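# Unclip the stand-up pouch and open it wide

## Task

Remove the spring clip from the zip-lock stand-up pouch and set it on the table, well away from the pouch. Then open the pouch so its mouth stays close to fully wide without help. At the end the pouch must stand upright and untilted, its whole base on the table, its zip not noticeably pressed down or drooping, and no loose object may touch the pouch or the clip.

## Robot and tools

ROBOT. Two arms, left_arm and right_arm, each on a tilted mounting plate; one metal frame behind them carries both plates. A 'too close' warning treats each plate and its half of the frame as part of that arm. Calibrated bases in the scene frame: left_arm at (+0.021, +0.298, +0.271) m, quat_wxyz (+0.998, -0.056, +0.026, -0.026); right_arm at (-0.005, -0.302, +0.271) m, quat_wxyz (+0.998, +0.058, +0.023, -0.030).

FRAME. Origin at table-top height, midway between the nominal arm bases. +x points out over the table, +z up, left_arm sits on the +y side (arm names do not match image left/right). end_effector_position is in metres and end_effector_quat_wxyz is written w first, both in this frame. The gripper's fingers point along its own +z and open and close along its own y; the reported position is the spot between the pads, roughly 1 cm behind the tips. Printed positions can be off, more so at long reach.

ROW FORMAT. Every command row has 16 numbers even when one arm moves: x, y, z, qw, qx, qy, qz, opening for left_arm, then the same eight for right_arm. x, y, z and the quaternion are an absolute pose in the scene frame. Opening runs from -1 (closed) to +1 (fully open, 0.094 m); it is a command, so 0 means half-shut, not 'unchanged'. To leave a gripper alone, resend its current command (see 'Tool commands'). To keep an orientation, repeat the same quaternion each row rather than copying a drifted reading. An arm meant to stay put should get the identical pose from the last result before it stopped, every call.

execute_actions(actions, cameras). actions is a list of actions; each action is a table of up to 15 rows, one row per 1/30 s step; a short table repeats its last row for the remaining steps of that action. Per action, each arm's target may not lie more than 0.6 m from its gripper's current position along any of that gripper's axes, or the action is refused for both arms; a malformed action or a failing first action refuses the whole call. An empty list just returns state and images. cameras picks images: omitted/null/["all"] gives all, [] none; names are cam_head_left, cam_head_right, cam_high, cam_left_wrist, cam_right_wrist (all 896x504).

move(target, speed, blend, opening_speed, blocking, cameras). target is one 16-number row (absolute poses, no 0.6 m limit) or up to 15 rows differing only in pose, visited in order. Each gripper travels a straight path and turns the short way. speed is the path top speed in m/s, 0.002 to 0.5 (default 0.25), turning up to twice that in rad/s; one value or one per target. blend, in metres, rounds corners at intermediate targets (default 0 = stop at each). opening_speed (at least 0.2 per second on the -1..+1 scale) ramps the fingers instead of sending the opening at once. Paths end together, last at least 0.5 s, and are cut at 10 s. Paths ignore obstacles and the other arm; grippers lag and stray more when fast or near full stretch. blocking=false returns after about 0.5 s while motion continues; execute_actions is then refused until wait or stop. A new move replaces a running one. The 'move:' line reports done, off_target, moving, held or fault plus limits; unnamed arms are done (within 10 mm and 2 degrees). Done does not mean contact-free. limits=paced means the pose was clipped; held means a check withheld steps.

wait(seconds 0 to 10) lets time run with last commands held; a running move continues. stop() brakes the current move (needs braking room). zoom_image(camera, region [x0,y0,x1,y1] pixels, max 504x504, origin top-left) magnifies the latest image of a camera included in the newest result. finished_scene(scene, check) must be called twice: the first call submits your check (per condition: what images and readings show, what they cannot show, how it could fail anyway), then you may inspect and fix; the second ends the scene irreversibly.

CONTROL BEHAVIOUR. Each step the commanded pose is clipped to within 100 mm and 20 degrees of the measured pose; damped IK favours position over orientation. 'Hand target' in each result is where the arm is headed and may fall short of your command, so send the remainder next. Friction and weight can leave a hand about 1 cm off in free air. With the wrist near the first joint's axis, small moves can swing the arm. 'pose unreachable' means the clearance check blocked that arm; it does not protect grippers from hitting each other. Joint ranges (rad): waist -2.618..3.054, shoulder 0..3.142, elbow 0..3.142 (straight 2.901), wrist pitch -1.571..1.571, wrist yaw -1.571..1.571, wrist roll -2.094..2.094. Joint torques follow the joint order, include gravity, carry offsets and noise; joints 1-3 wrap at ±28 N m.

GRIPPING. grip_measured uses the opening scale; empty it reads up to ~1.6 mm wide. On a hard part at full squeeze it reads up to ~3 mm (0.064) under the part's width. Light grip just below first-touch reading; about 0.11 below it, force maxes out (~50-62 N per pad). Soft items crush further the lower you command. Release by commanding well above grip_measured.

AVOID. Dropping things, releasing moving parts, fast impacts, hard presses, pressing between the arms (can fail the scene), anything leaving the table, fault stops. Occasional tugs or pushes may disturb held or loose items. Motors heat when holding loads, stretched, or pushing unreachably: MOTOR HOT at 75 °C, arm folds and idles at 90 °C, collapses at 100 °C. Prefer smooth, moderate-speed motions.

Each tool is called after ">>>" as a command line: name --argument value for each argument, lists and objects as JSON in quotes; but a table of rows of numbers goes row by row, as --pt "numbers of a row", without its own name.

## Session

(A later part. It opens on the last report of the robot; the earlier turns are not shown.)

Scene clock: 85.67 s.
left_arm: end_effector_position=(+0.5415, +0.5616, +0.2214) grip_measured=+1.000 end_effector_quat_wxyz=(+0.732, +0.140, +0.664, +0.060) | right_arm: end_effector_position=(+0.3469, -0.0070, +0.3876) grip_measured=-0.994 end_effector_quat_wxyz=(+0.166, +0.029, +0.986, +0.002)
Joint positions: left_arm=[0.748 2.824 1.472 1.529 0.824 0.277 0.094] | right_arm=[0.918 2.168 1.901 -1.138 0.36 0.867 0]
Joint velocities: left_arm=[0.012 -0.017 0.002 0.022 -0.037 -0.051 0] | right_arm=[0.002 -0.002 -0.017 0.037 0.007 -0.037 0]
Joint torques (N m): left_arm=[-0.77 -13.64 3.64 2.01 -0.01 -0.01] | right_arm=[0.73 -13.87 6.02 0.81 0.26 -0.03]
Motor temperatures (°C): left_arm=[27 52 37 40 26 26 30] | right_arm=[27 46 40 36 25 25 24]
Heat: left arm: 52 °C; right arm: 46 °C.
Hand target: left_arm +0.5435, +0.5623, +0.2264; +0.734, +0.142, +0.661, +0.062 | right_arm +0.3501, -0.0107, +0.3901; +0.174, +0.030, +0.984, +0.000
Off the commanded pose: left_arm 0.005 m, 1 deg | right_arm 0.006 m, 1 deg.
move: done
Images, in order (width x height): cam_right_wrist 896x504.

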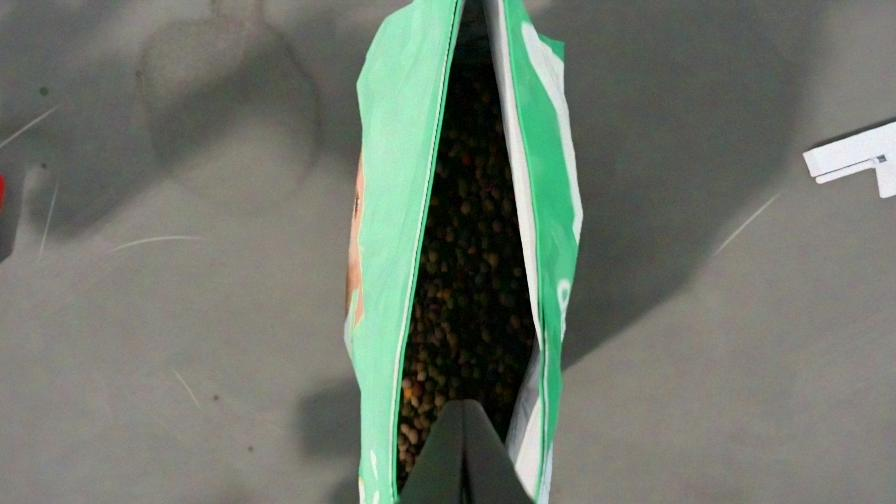

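>>> move --target '[0.5435,0.5623,0.2264,0.734,0.142,0.661,0.062,1,0.35,-0.0115,0.343,0.174,0.03,0.985,0,-1]' --speed 0.05 --cameras '["cam_right_wrist"]'

>>> move --target '[0.5435,0.5623,0.2264,0.734,0.142,0.661,0.062,1,0.35,-0.0115,0.343,0.174,0.03,0.985,0,0.4]' --opening_speed 0.5 --cameras '["cam_right_wrist","cam_head_right"]'

Scene clock: 87.47 s.
left_arm: end_effector_position=(+0.5415, +0.5616, +0.2214) grip_measured=+1.000 end_effector_quat_wxyz=(+0.732, +0.140, +0.664, +0.060) | right_arm: end_effector_position=(+0.3480, -0.0077, +0.3446) grip_measured=-0.994 end_effector_quat_wxyz=(+0.170, +0.030, +0.985, +0.005)
Joint positions: left_arm=[0.748 2.824 1.472 1.529 0.824 0.277 0.094] | right_arm=[0.905 2.168 1.729 -0.952 0.36 0.853 0]
Joint velocities: left_arm=[-0.027 -0.012 -0.007 -0.007 -0.007 0.022 0] | right_arm=[-0.022 -0.007 -0.012 0.037 0.037 0.037 0]
Joint torques (N m): left_arm=[-0.76 -13.65 3.6 2 0 -0.01] | right_arm=[0.72 -13.11 6.01 0.84 0.25 -0.03]
Motor temperatures (°C): left_arm=[27 52 37 40 26 26 30] | right_arm=[27 46 40 36 25 25 24]
Heat: left arm: 52 °C; right arm: 46 °C.
Hand target: left_arm +0.5435, +0.5623, +0.2264; +0.734, +0.142, +0.661, +0.062 | right_arm +0.3503, -0.0112, +0.3430; +0.174, +0.030, +0.984, +0.000
Off the commanded pose: left_arm 0.005 m, 1 deg | right_arm 0.005 m, 1 deg.
move: done
Images, in order (width x height): cam_right_wrist 896x504.

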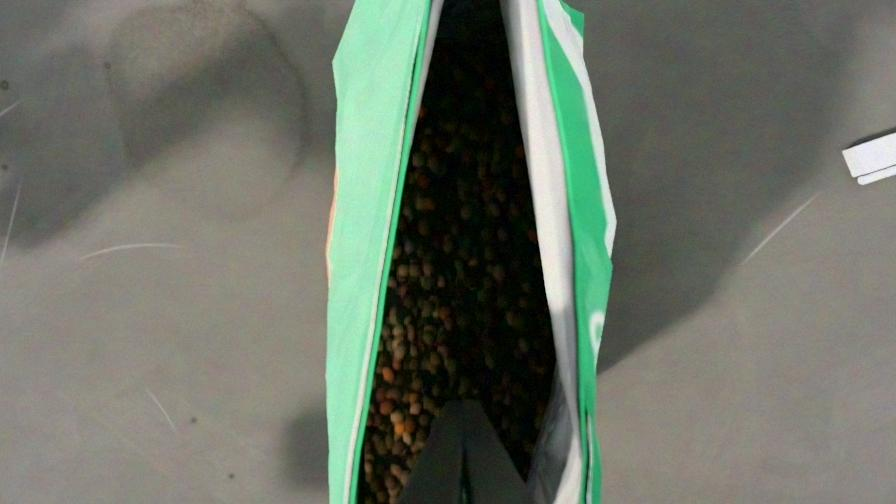

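Scene clock: 90.47 s.
left_arm: end_effector_position=(+0.5415, +0.5616, +0.2214) grip_measured=+1.000 end_effector_quat_wxyz=(+0.732, +0.140, +0.664, +0.060) | right_arm: end_effector_position=(+0.3484, -0.0074, +0.3448) grip_measured=+0.398 end_effector_quat_wxyz=(+0.170, +0.030, +0.985, +0.006)
Joint positions: left_arm=[0.748 2.824 1.472 1.529 0.824 0.277 0.094] | right_arm=[0.905 2.168 1.729 -0.95 0.36 0.853 0.066]
Joint velocities: left_arm=[-0.002 -0.002 -0.002 0.022 -0.022 -0.037 0] | right_arm=[0.002 -0.012 -0.007 -0.037 0.007 0.022 0.001]
Joint torques (N m): left_arm=[-0.77 -13.63 3.62 2 0 -0.01] | right_arm=[0.72 -13.24 5.79 0.84 0.24 -0.02]
Motor temperatures (°C): left_arm=[27 52 37 40 26 26 30] | right_arm=[27 46 40 36 25 25 24]
Heat: left arm: 52 °C; right arm: 46 °C.
Hand target: left_arm +0.5435, +0.5623, +0.2264; +0.734, +0.142, +0.661, +0.062 | right_arm +0.3501, -0.0114, +0.3430; +0.174, +0.030, +0.984, +0.000
Off the commanded pose: left_arm 0.005 m, 1 deg | right_arm 0.005 m, 1 deg.
move: done
Images, in order (width x height): cam_head_right 896x504, cam_right_wrist 896x504.

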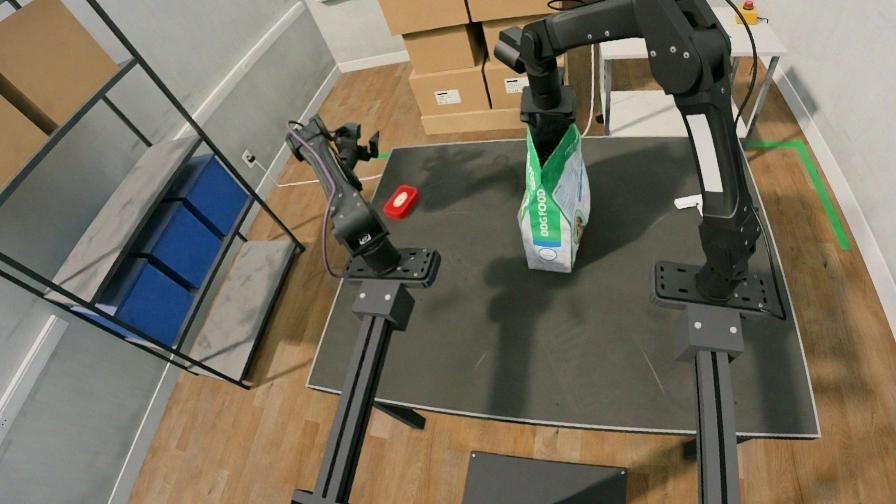

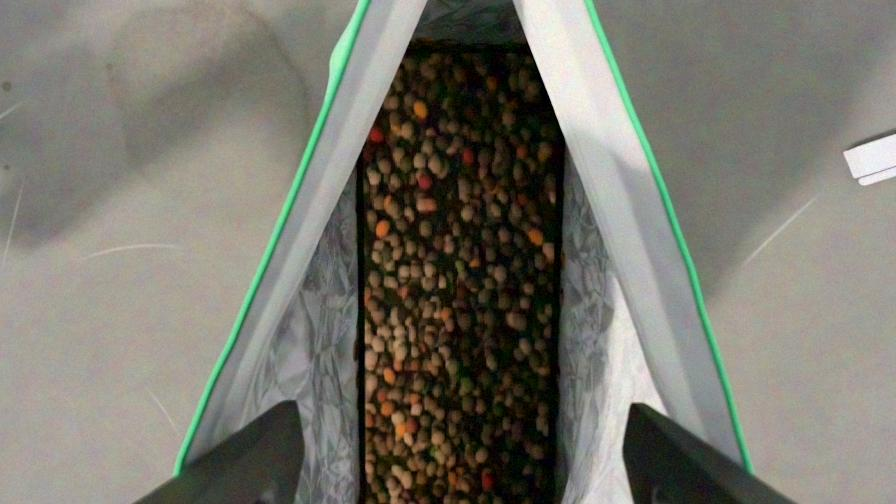

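Excellent. Open further to full.

>>> move --target '[0.5435,0.5623,0.2264,0.734,0.142,0.661,0.062,1,0.35,-0.0115,0.343,0.174,0.03,0.985,0,1]' --opening_speed 0.4 --cameras '["cam_right_wrist","cam_head_right"]'

>>> zoom_image --camera "cam_head_right" --region '[480, 70, 680, 290]'

Scene clock: 92.37 s.
left_arm: end_effector_position=(+0.5415, +0.5616, +0.2214) grip_measured=+1.000 end_effector_quat_wxyz=(+0.732, +0.140, +0.664, +0.060) | right_arm: end_effector_position=(+0.3485, -0.0072, +0.3448) grip_measured=+0.998 end_effector_quat_wxyz=(+0.171, +0.030, +0.985, +0.006)
Joint positions: left_arm=[0.748 2.824 1.472 1.529 0.824 0.277 0.094] | right_arm=[0.905 2.168 1.729 -0.948 0.36 0.853 0.094]
Joint velocities: left_arm=[0.002 0.007 -0.007 -0.007 -0.007 -0.022 0] | right_arm=[-0.017 -0.002 -0.032 -0.066 -0.007 0.051 -0.001]
Joint torques (N m): left_arm=[-0.75 -13.65 3.66 2.01 0 -0.01] | right_arm=[0.73 -13.23 5.79 0.81 0.25 -0.02]
Motor temperatures (°C): left_arm=[27 52 37 40 26 26 30] | right_arm=[27 46 40 36 25 25 24]
Heat: left arm: 52 °C; right arm: 46 °C.
Hand target: left_arm +0.5435, +0.5623, +0.2264; +0.734, +0.142, +0.661, +0.062 | right_arm +0.3500, -0.0115, +0.3430; +0.174, +0.030, +0.984, +0.000
Off the commanded pose: left_arm 0.005 m, 1 deg | right_arm 0.005 m, 1 deg.
move: done
Images, in order (width x height): cam_head_right 896x504, cam_right_wrist 896x504.

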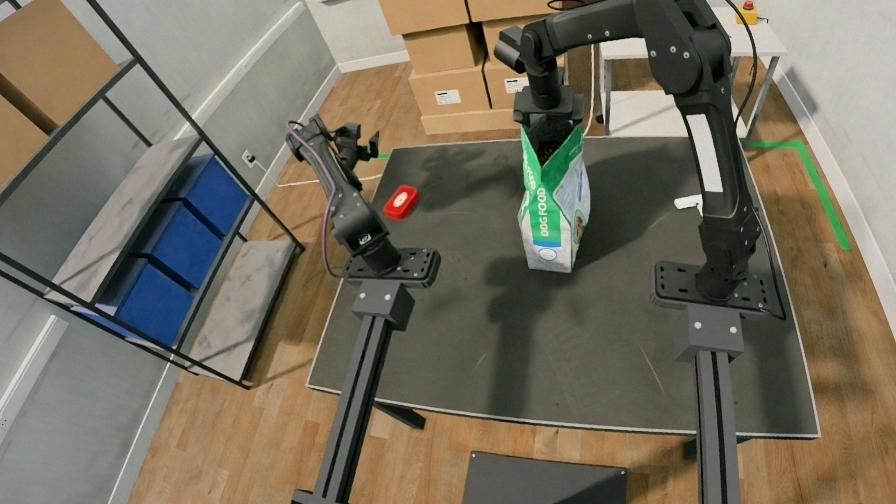

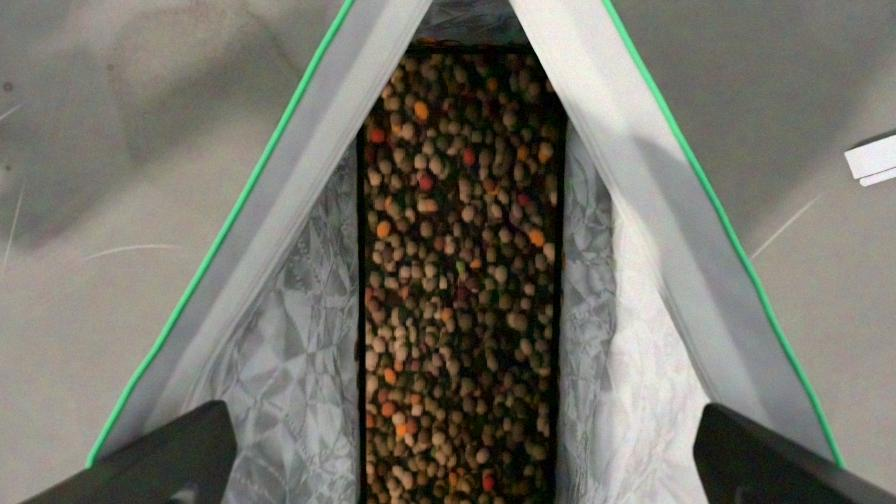

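Scaled by 2.291 from the camera's 896x504 image, which has a finer 1280x720 frame.

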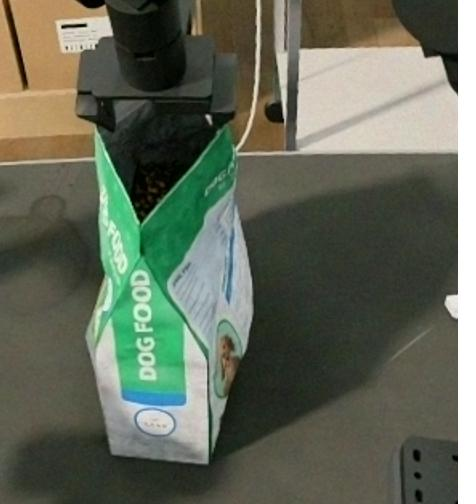

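>>> wait --seconds 2 --cameras '[]'

>>> move --target '[0.5435,0.5623,0.2264,0.734,0.142,0.661,0.062,1,0.35,-0.0115,0.343,0.174,0.03,0.985,0,-0.5]' --opening_speed 0.6 --cameras '["cam_right_wrist","cam_head_right"]'

Scene clock: 94.57 s.
left_arm: end_effector_position=(+0.5415, +0.5616, +0.2214) grip_measured=+1.000 end_effector_quat_wxyz=(+0.732, +0.140, +0.664, +0.060) | right_arm: end_effector_position=(+0.3486, -0.0071, +0.3448) grip_measured=+0.998 end_effector_quat_wxyz=(+0.171, +0.030, +0.985, +0.006)
Joint positions: left_arm=[0.748 2.824 1.472 1.529 0.824 0.277 0.094] | right_arm=[0.905 2.168 1.729 -0.948 0.36 0.853 0.094]
Joint velocities: left_arm=[-0.002 0.007 -0.007 -0.051 -0.007 0.051 0] | right_arm=[0.002 -0.002 -0.012 0.037 0.037 -0.007 0]
Joint torques (N m): left_arm=[-0.77 -13.64 3.62 2.02 -0.01 -0.02] | right_arm=[0.76 -13.24 5.76 0.82 0.24 -0.02]
Motor temperatures (°C): left_arm=[27 52 37 40 26 26 30] | right_arm=[27 46 40 36 25 25 24]
Heat: left arm: 52 °C; right arm: 46 °C.
Hand target: left_arm +0.5435, +0.5623, +0.2264; +0.734, +0.142, +0.661, +0.062 | right_arm +0.3501, -0.0114, +0.3430; +0.174, +0.030, +0.984, +0.000
Tool commands: left_gripper/opening=+1.0 right_gripper/opening=+1.0
Off the commanded pose: left_arm 0.005 m, 1 deg | right_arm 0.005 m, 1 deg.
wait: 2.00 s; at rest from the start
No camera images: "cameras" was empty.

Scene clock: 97.27 s.
left_arm: end_effector_position=(+0.5415, +0.5616, +0.2214) grip_measured=+1.000 end_effector_quat_wxyz=(+0.732, +0.140, +0.664, +0.060) | right_arm: end_effector_position=(+0.3487, -0.0070, +0.3449) grip_measured=-0.498 end_effector_quat_wxyz=(+0.171, +0.030, +0.985, +0.007)
Joint positions: left_arm=[0.748 2.824 1.472 1.529 0.824 0.277 0.094] | right_arm=[0.905 2.168 1.729 -0.947 0.36 0.852 0.024]
Joint velocities: left_arm=[-0.002 0.012 0.002 -0.037 0.007 -0.022 0] | right_arm=[0.007 0.012 -0.007 -0.007 -0.007 -0.022 0]
Joint torques (N m): left_arm=[-0.77 -13.63 3.64 2 0 0] | right_arm=[0.73 -13.23 5.79 0.81 0.24 -0.02]
Motor temperatures (°C): left_arm=[27 52 37 40 26 26 29] | right_arm=[27 46 39 35 25 25 24]
Heat: left arm: 52 °C; right arm: 46 °C.
Hand target: left_arm +0.5435, +0.5623, +0.2264; +0.734, +0.142, +0.661, +0.062 | right_arm +0.3501, -0.0114, +0.3430; +0.174, +0.030, +0.984, +0.000
Off the commanded pose: left_arm 0.005 m, 1 deg | right_arm 0.005 m, 1 deg.
move: done
Images, in order (width x height): cam_head_right 896x504, cam_right_wrist 896x504.

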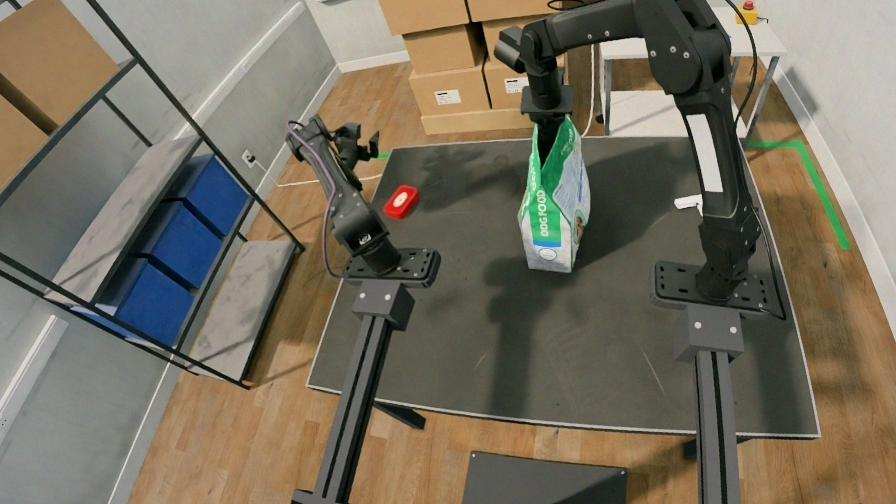

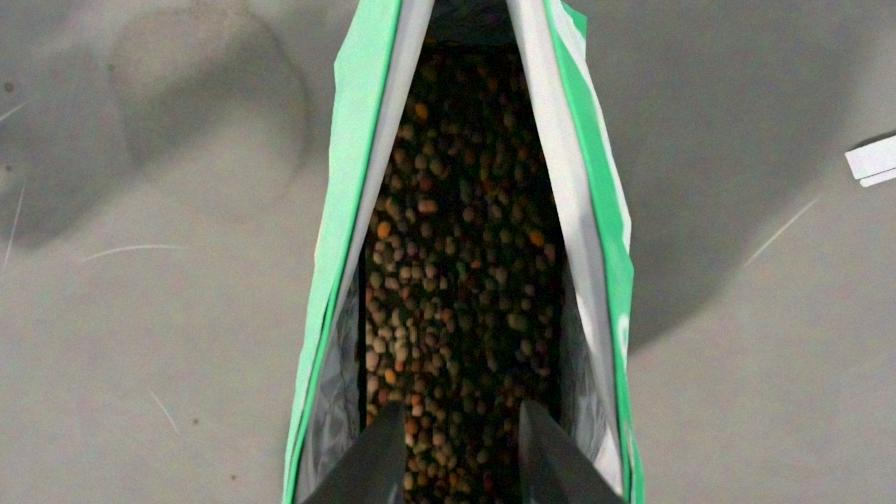

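>>> move --target '[0.5435,0.5623,0.2264,0.734,0.142,0.661,0.062,1,0.355,-0.0115,0.343,0.174,0.03,0.985,0,1]' --opening_speed 0.6 --cameras '[]'

>>> move --target '[0.5435,0.5623,0.2264,0.734,0.142,0.661,0.062,1,0.355,-0.05,0.343,0.174,0.03,0.985,0,1]' --speed 0.04 --cameras '["cam_right_wrist","cam_head_right"]'

>>> move --target '[0.5435,0.5623,0.2264,0.734,0.142,0.661,0.062,1,0.355,0.025,0.343,0.174,0.03,0.985,0,1]' --speed 0.05 --cameras '["cam_right_wrist","cam_head_right"]'

Scene clock: 100.43 s.
left_arm: end_effector_position=(+0.5415, +0.5616, +0.2214) grip_measured=+1.000 end_effector_quat_wxyz=(+0.732, +0.140, +0.664, +0.060) | right_arm: end_effector_position=(+0.3512, -0.0094, +0.3445) grip_measured=+0.998 end_effector_quat_wxyz=(+0.171, +0.030, +0.985, +0.006)
Joint positions: left_arm=[0.748 2.824 1.472 1.529 0.824 0.277 0.094] | right_arm=[0.898 2.168 1.729 -0.946 0.36 0.844 0.094]
Joint velocities: left_arm=[0.012 -0.027 -0.007 0.007 -0.037 -0.007 0] | right_arm=[0.007 -0.007 -0.007 0.007 -0.007 0.007 0]
Joint torques (N m): left_arm=[-0.76 -13.63 3.64 2.01 -0.01 -0.01] | right_arm=[0.68 -12.25 7.5 0.75 0.22 -0.02]
Motor temperatures (°C): left_arm=[27 52 37 40 26 26 29] | right_arm=[27 46 40 35 25 25 24]
Heat: left arm: 52 °C; right arm: 46 °C.
Hand target: left_arm +0.5435, +0.5623, +0.2264; +0.734, +0.142, +0.661, +0.062 | right_arm +0.3550, -0.0115, +0.3430; +0.174, +0.030, +0.984, +0.000
Off the commanded pose: left_arm 0.005 m, 1 deg | right_arm 0.005 m, 1 deg.
move: done
No camera images: "cameras" was empty.

Scene clock: 101.87 s.
left_arm: end_effector_position=(+0.5415, +0.5616, +0.2214) grip_measured=+1.000 end_effector_quat_wxyz=(+0.732, +0.140, +0.664, +0.060) | right_arm: end_effector_position=(+0.3534, -0.0420, +0.3300) grip_measured=+0.998 end_effector_quat_wxyz=(+0.163, +0.027, +0.986, -0.002)
Joint positions: left_arm=[0.748 2.824 1.472 1.529 0.824 0.277 0.094] | right_arm=[0.836 2.103 1.586 -0.868 0.347 0.778 0.094]
Joint velocities: left_arm=[0.002 0.002 -0.012 0.037 -0.037 -0.037 0] | right_arm=[-0.007 -0.002 -0.002 -0.022 0.066 -0.051 0]
Joint torques (N m): left_arm=[-0.77 -13.61 3.63 2 -0.01 -0.01] | right_arm=[0.42 -15.88 5.67 0.68 0.23 -0.03]
Motor temperatures (°C): left_arm=[27 52 37 40 26 26 29] | right_arm=[27 46 39 35 25 25 24]
Heat: left arm: 52 °C; right arm: 46 °C.
Hand target: left_arm +0.5435, +0.5623, +0.2264; +0.734, +0.142, +0.661, +0.062 | right_arm +0.3558, -0.0498, +0.3427; +0.174, +0.030, +0.984, +0.000
Off the commanded pose: left_arm 0.005 m, 1 deg | right_arm 0.015 m, 1 deg.
move: off_target (right_arm)
Images, in order (width x height): cam_head_right 896x504, cam_right_wrist 896x504.

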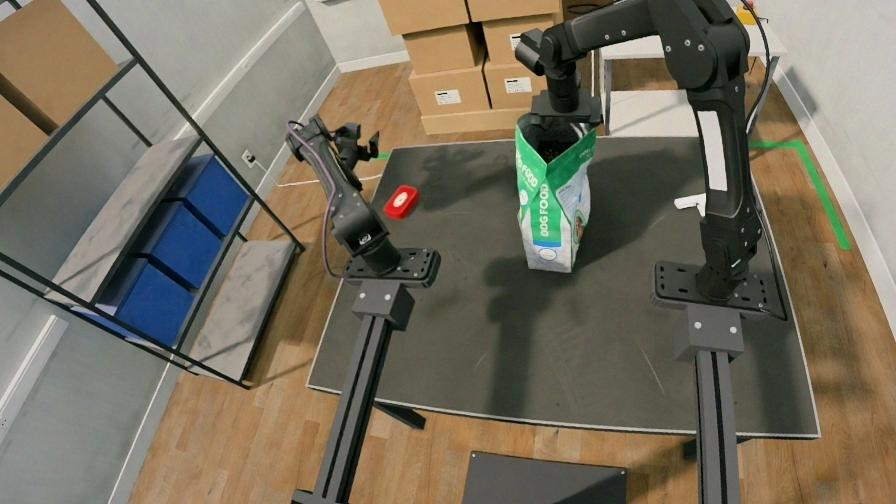

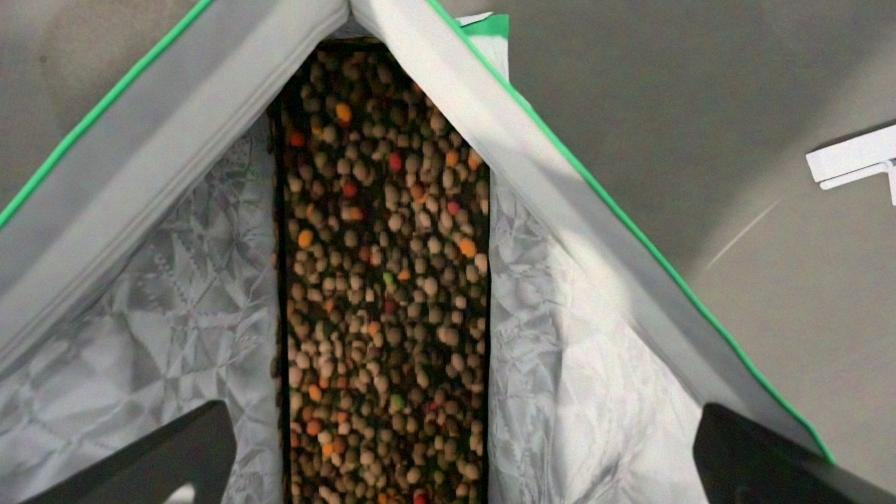

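Scene clock: 103.90 s.
left_arm: end_effector_position=(+0.5415, +0.5616, +0.2214) grip_measured=+1.000 end_effector_quat_wxyz=(+0.732, +0.140, +0.664, +0.060) | right_arm: end_effector_position=(+0.3532, +0.0163, +0.3454) grip_measured=+0.998 end_effector_quat_wxyz=(+0.169, +0.033, +0.985, +0.000)
Joint positions: left_arm=[0.748 2.824 1.472 1.529 0.824 0.277 0.094] | right_arm=[0.934 2.272 1.893 -1.031 0.371 0.892 0.094]
Joint velocities: left_arm=[-0.012 -0.002 0.017 -0.051 0.051 0.007 0] | right_arm=[0.012 -0.002 -0.027 -0.022 0.051 0.007 -0.001]
Joint torques (N m): left_arm=[-0.76 -13.63 3.64 2 -0.01 -0.01] | right_arm=[2.19 -11.88 9.1 0.75 0.23 0.07]
Motor temperatures (°C): left_arm=[27 52 37 40 26 26 29] | right_arm=[27 47 40 35 25 25 24]
Heat: left arm: 52 °C; right arm: 47 °C.
Hand target: left_arm +0.5435, +0.5623, +0.2264; +0.734, +0.142, +0.661, +0.062 | right_arm +0.3533, +0.0247, +0.3428; +0.174, +0.030, +0.984, +0.000
Off the commanded pose: left_arm 0.005 m, 1 deg | right_arm 0.009 m, 1 deg.
move: done
Images, in order (width x height): cam_head_right 896x504, cam_right_wrist 896x504.

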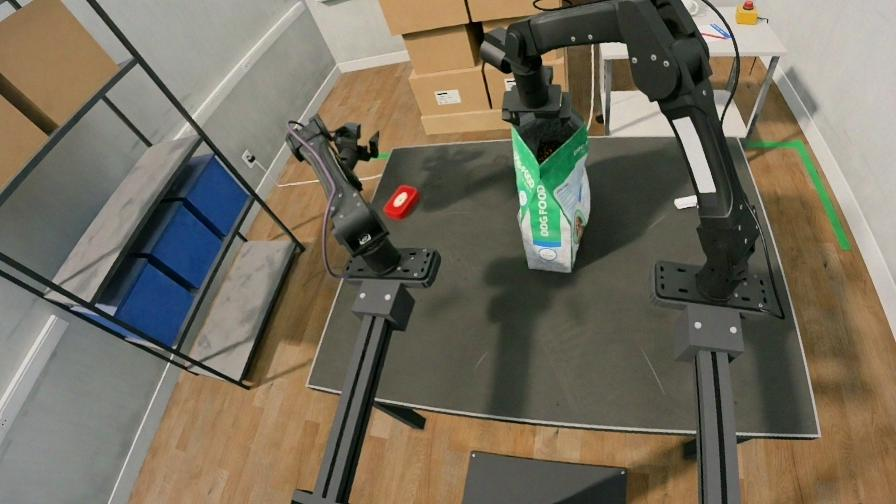

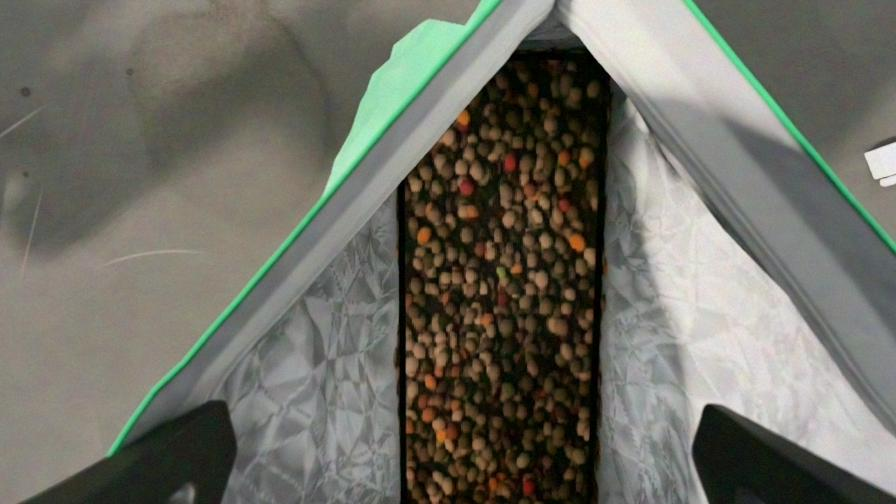

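>>> move --target '[0.5435,0.5623,0.2264,0.734,0.142,0.661,0.062,1,0.353,-0.0115,0.345,0.174,0.03,0.985,0,-0.5]' --opening_speed 0.6 --speed 0.04 --cameras '["cam_right_wrist"]'

>>> move --target '[0.5435,0.5623,0.2264,0.734,0.142,0.661,0.062,1,0.345,-0.0115,0.465,0.174,0.03,0.985,0,-0.5]' --speed 0.08

>>> zoom_image --camera "cam_head_right" --region '[480, 70, 680, 290]'

Scene clock: 106.93 s.
left_arm: end_effector_position=(+0.5415, +0.5616, +0.2214) grip_measured=+1.000 end_effector_quat_wxyz=(+0.732, +0.140, +0.664, +0.060) | right_arm: end_effector_position=(+0.3508, -0.0098, +0.3303) grip_measured=-0.498 end_effector_quat_wxyz=(+0.162, +0.027, +0.986, -0.013)
Joint positions: left_arm=[0.748 2.824 1.472 1.529 0.824 0.277 0.094] | right_arm=[0.899 2.213 1.747 -0.961 0.371 0.847 0.024]
Joint velocities: left_arm=[0.007 -0.007 -0.012 -0.007 -0.022 -0.022 0] | right_arm=[-0.007 -0.022 -0.002 0.037 0.051 0.081 0]
Joint torques (N m): left_arm=[-0.73 -13.65 3.66 2.01 0 -0.01] | right_arm=[0.85 -16.81 5.86 0.76 0.12 -0.03]
Motor temperatures (°C): left_arm=[27 52 37 40 26 26 29] | right_arm=[27 48 39 35 25 25 24]
Heat: left arm: 52 °C; right arm: 48 °C.
Hand target: left_arm +0.5435, +0.5623, +0.2264; +0.734, +0.142, +0.661, +0.062 | right_arm +0.3536, -0.0115, +0.3449; +0.174, +0.030, +0.984, +0.000
Off the commanded pose: left_arm 0.005 m, 1 deg | right_arm 0.015 m, 2 deg.
move: off_target (right_arm)
Images, in order (width x height): cam_right_wrist 896x504.

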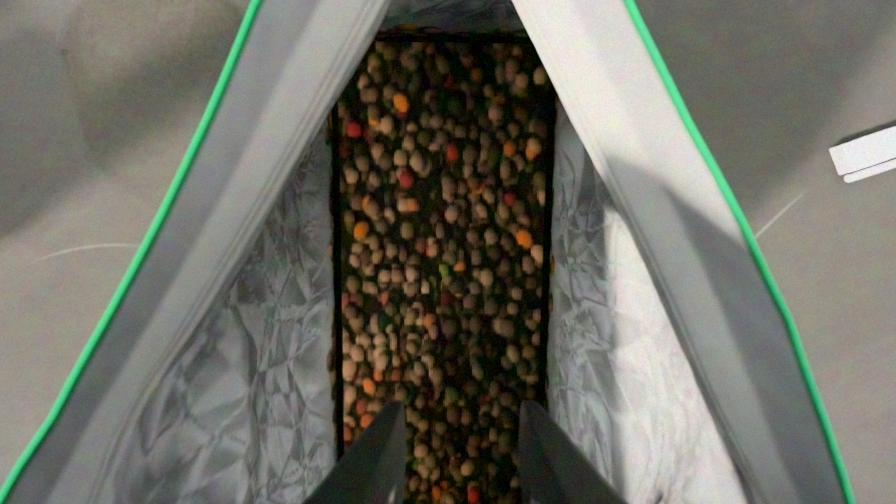

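Scene clock: 109.23 s.
left_arm: end_effector_position=(+0.5415, +0.5616, +0.2214) grip_measured=+1.000 end_effector_quat_wxyz=(+0.732, +0.140, +0.664, +0.060) | right_arm: end_effector_position=(+0.3450, -0.0161, +0.4671) grip_measured=-0.498 end_effector_quat_wxyz=(+0.174, +0.032, +0.984, +0.006)
Joint positions: left_arm=[0.748 2.824 1.472 1.529 0.824 0.277 0.094] | right_arm=[0.932 2.19 2.252 -1.457 0.371 0.884 0.024]
Joint velocities: left_arm=[-0.017 0.012 0.002 0.022 -0.11 -0.037 0] | right_arm=[-0.012 -0.002 0.007 -0.007 0.007 0.051 0]
Joint torques (N m): left_arm=[-0.75 -13.64 3.64 2 -0.01 -0.02] | right_arm=[1.77 -11.12 8.36 0.61 0.22 0.08]
Motor temperatures (°C): left_arm=[27 53 37 40 26 26 29] | right_arm=[27 48 39 35 25 25 24]
Heat: left arm: 53 °C; right arm: 48 °C.
Hand target: left_arm +0.5435, +0.5623, +0.2264; +0.734, +0.142, +0.661, +0.062 | right_arm +0.3440, -0.0124, +0.4648; +0.174, +0.030, +0.984, +0.000
Off the commanded pose: left_arm 0.005 m, 1 deg | right_arm 0.005 m, 1 deg.
move: done

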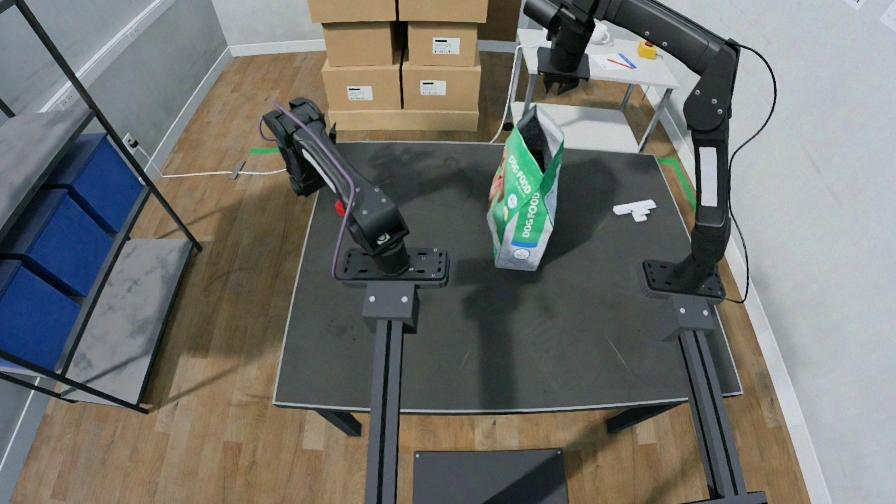

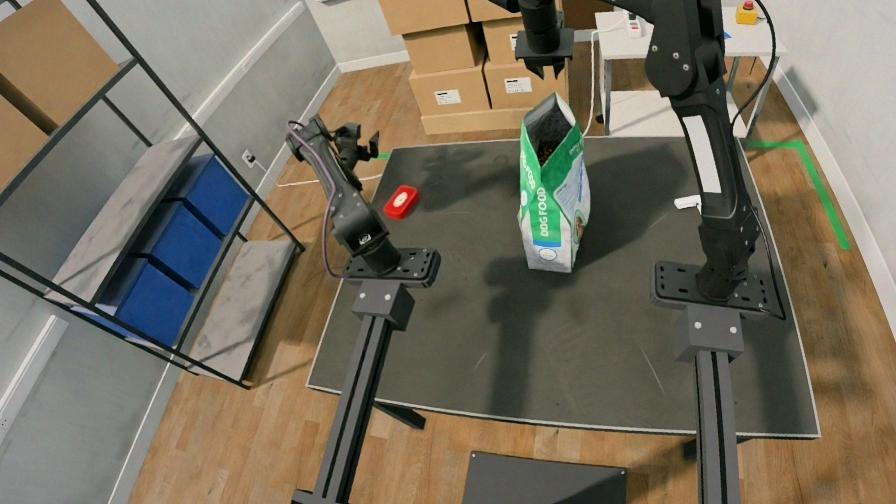

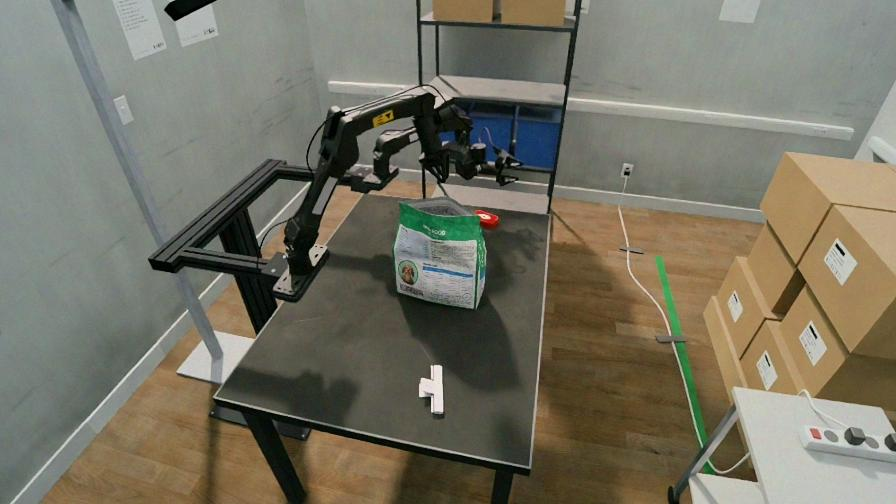

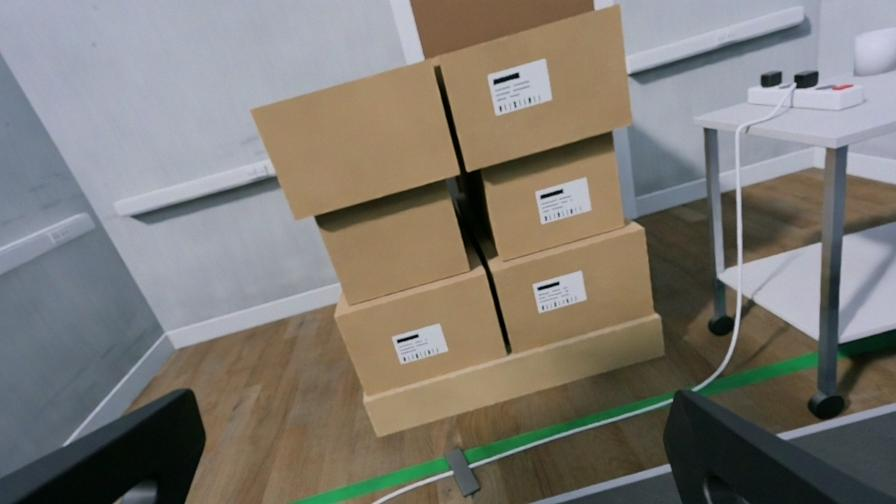

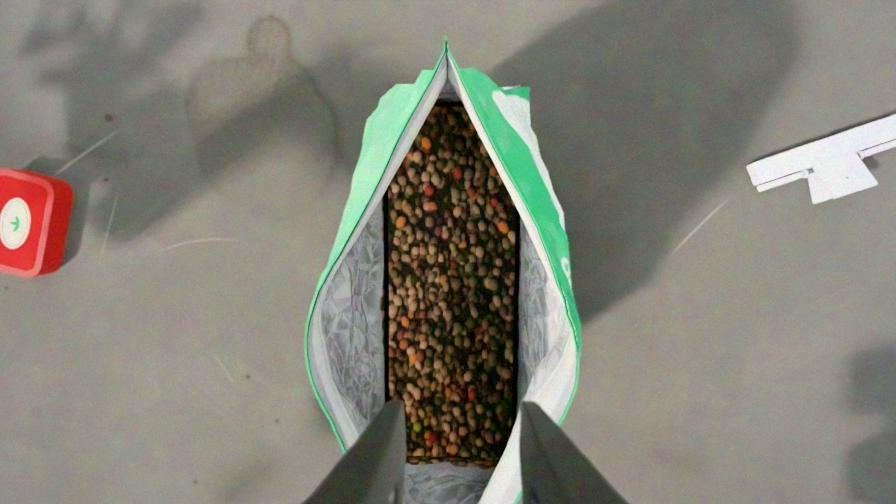

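Scaled by 2.291 from the camera's 896x504 image, which has a finer 1280x720 frame.

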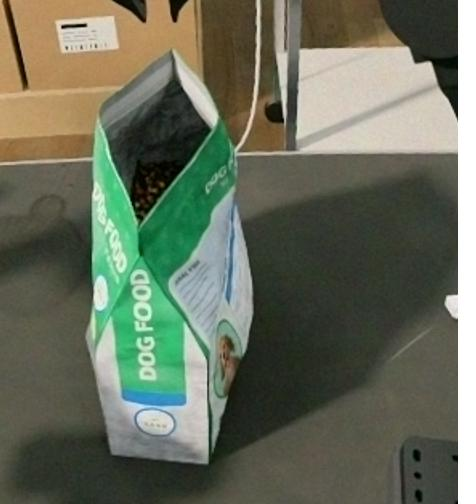

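>>> move --pt "0.5435 0.5623 0.2264 0.734 0.142 0.661 0.062 1 0.33 -0.05 0.485 0.174 0.03 0.985 0 -0.5" --pt "0.5435 0.5623 0.2264 0.734 0.142 0.661 0.062 1 0.27 -0.32 0.45 0.354 0.03 0.935 0 -0.5" --speed 0.2 --blend 0.03

>>> zoom_image --camera "cam_head_right" --region '[480, 70, 680, 290]'

>>> zoom_image --camera "cam_high" --region '[370, 160, 530, 320]'

>>> zoom_image --camera "cam_head_left" --region '[440, 80, 620, 290]'

Scene clock: 112.17 s.
left_arm: end_effector_position=(+0.5415, +0.5616, +0.2214) grip_measured=+1.000 end_effector_quat_wxyz=(+0.732, +0.140, +0.664, +0.060) | right_arm: end_effector_position=(+0.2754, -0.3223, +0.4520) grip_measured=-0.498 end_effector_quat_wxyz=(+0.349, +0.033, +0.936, -0.004)
Joint positions: left_arm=[0.748 2.824 1.472 1.529 0.824 0.277 0.094] | right_arm=[0.2 0.901 0.852 -0.776 0.212 0.084 0.024]
Joint velocities: left_arm=[-0.007 0.007 0.007 -0.022 -0.022 -0.022 0] | right_arm=[0.007 -0.012 0.007 0.051 -0.066 -0.081 0.001]
Joint torques (N m): left_arm=[-0.77 -13.64 3.67 2.01 -0.01 -0.01] | right_arm=[-0.25 -2.47 6.53 1.8 -0.11 -0.02]
Motor temperatures (°C): left_arm=[27 53 37 40 26 26 29] | right_arm=[27 47 39 35 24 25 24]
Heat: left arm: 53 °C; right arm: 47 °C.
Hand target: left_arm +0.5435, +0.5623, +0.2264; +0.734, +0.142, +0.661, +0.062 | right_arm +0.2752, -0.3217, +0.4512; +0.352, +0.031, +0.935, +0.000
Off the commanded pose: left_arm 0.005 m, 1 deg | right_arm 0.006 m, 1 deg.
move: done; blend cut to 0.0225 m at target 1

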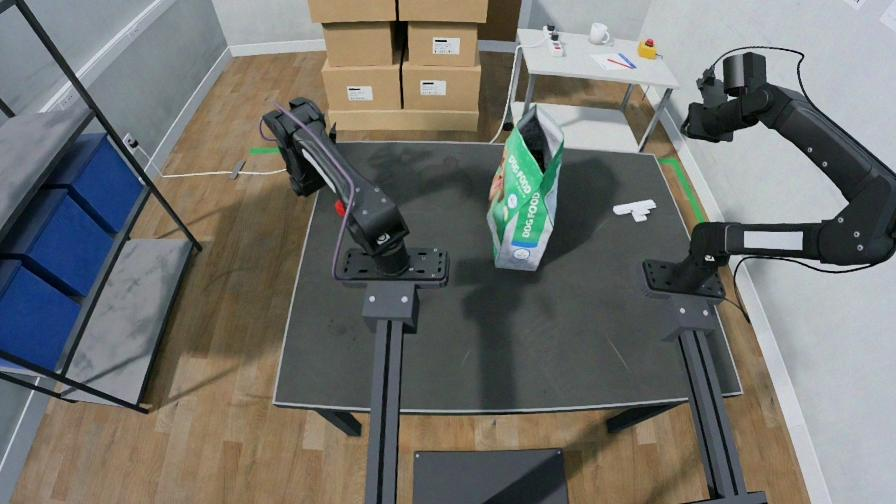

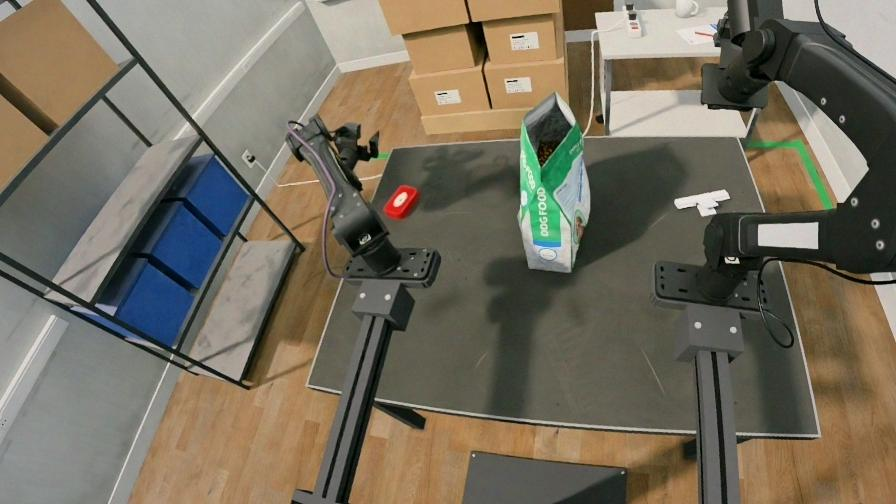

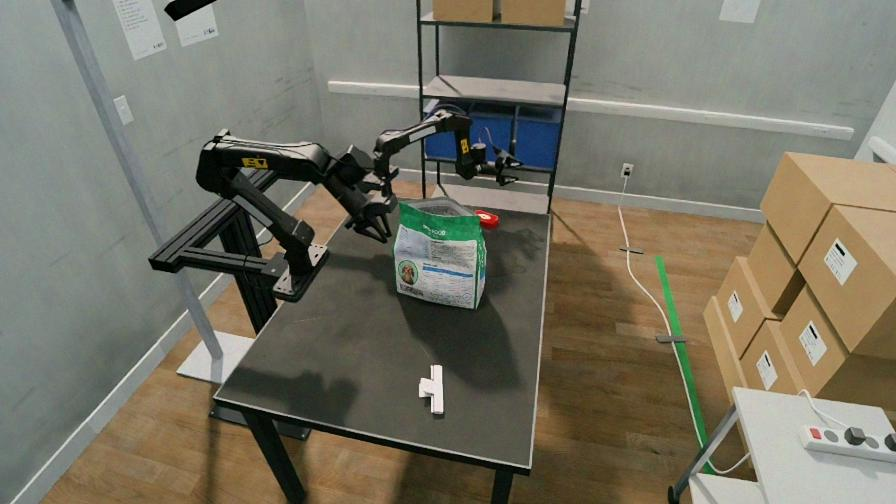

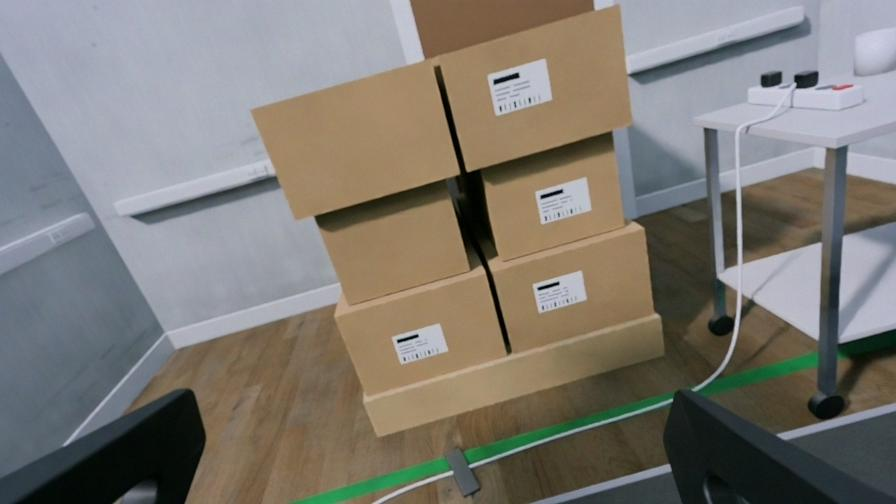

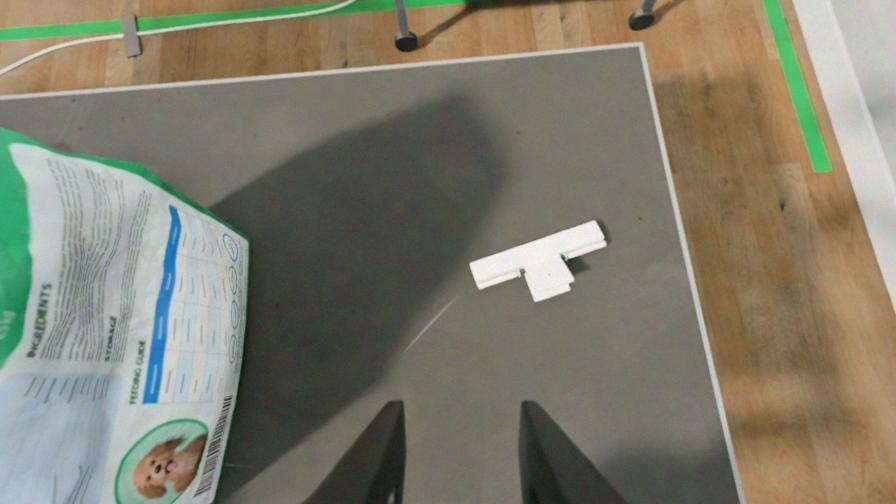

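Scaled by 2.291 from the camera's 896x504 image, which has a finer 1280x720 frame.

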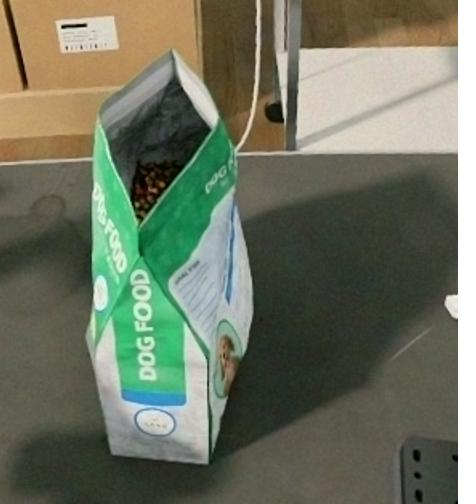

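Scaled by 3.150 from the camera's 896x504 image, which has a finer 1280x720 frame.

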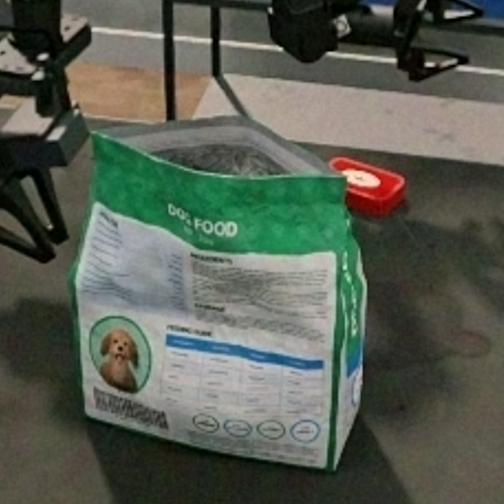

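Scaled by 2.400 from the camera's 896x504 image, which has a finer 1280x720 frame.

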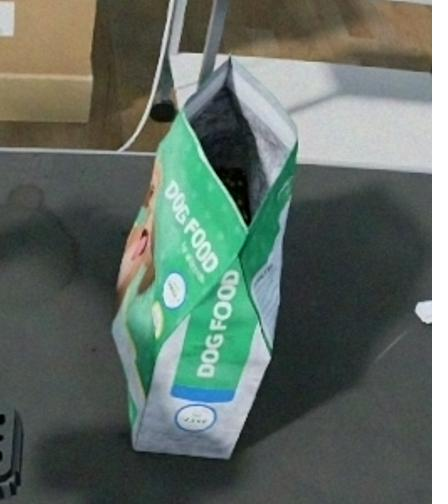

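>>> finished_scene --scene 1 --check "Clip lies flat on the table near (0.45,-0.43), ~30 cm from the pouch, nothing touching it. Pouch stands upright on its base with no lean, unmoved base. Mouth stays open ~9-10 cm unaided after the gripper left, unchanged between two views several seconds apart. Zip strips run straight at rim height, not sagging. Red box is far from pouch and clip. Cannot directly measure exact maximum width; might relax slowly but two views show no change."

This call ended nothing. Check each condition that your pictures could not show: look closer or test it, and mend what is not met. Then call finished_scene again.

>>> wait --seconds 3 --cameras '["cam_head_right"]'

>>> zoom_image --camera "cam_head_right" --region '[480, 70, 680, 290]'

Scene clock: 115.43 s.
left_arm: end_effector_position=(+0.5415, +0.5616, +0.2214) grip_measured=+1.000 end_effector_quat_wxyz=(+0.732, +0.140, +0.664, +0.060) | right_arm: end_effector_position=(+0.2755, -0.3222, +0.4521) grip_measured=-0.498 end_effector_quat_wxyz=(+0.350, +0.033, +0.936, -0.003)
Joint positions: left_arm=[0.748 2.824 1.472 1.529 0.824 0.277 0.094] | right_arm=[0.2 0.901 0.852 -0.776 0.211 0.084 0.024]
Joint velocities: left_arm=[-0.032 0.002 -0.022 -0.022 -0.037 -0.037 0] | right_arm=[0.012 0.002 0.007 0.11 -0.007 -0.007 -0.001]
Joint torques (N m): left_arm=[-0.79 -13.65 3.63 2 -0.01 -0.01] | right_arm=[-0.29 -2.5 6.58 1.8 -0.1 -0.02]
Motor temperatures (°C): left_arm=[27 53 37 39 26 26 29] | right_arm=[27 46 39 35 24 25 24]
Heat: left arm: 53 °C; right arm: 46 °C.
Hand target: left_arm +0.5435, +0.5623, +0.2264; +0.734, +0.142, +0.661, +0.062 | right_arm +0.2752, -0.3217, +0.4512; +0.352, +0.031, +0.935, +0.000
Tool commands: left_gripper/opening=+1.0 right_gripper/opening=-0.5
Off the commanded pose: left_arm 0.005 m, 1 deg | right_arm 0.006 m, 1 deg.
wait: 3.00 s; at rest from the start
Images, in order (width x height): cam_head_right 896x504.

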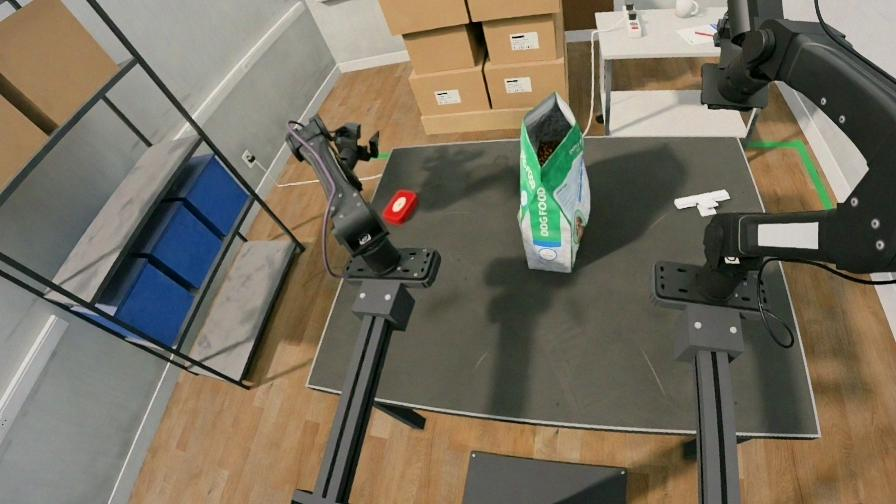

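Scaled by 2.291 from the camera's 896x504 image, which has a finer 1280x720 frame.

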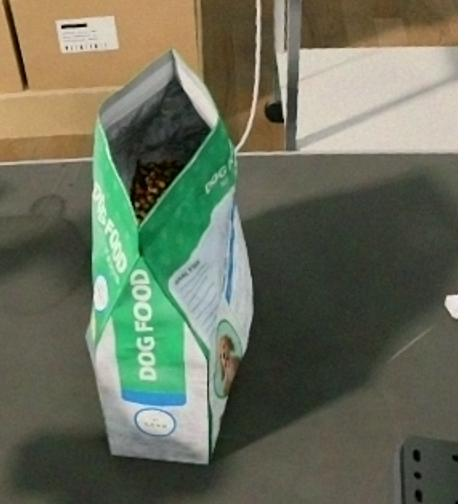

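>>> finished_scene --scene 1 --check "Re-viewed after 6 s unaided: mouth unchanged and wide, pouch upright, base flat, zip straight at rim height, clip far off with nothing touching, red box far away. Exact maximum width not measurable but springback from the 10-11 cm stretch was negligible."

The scene is finished: the task was done.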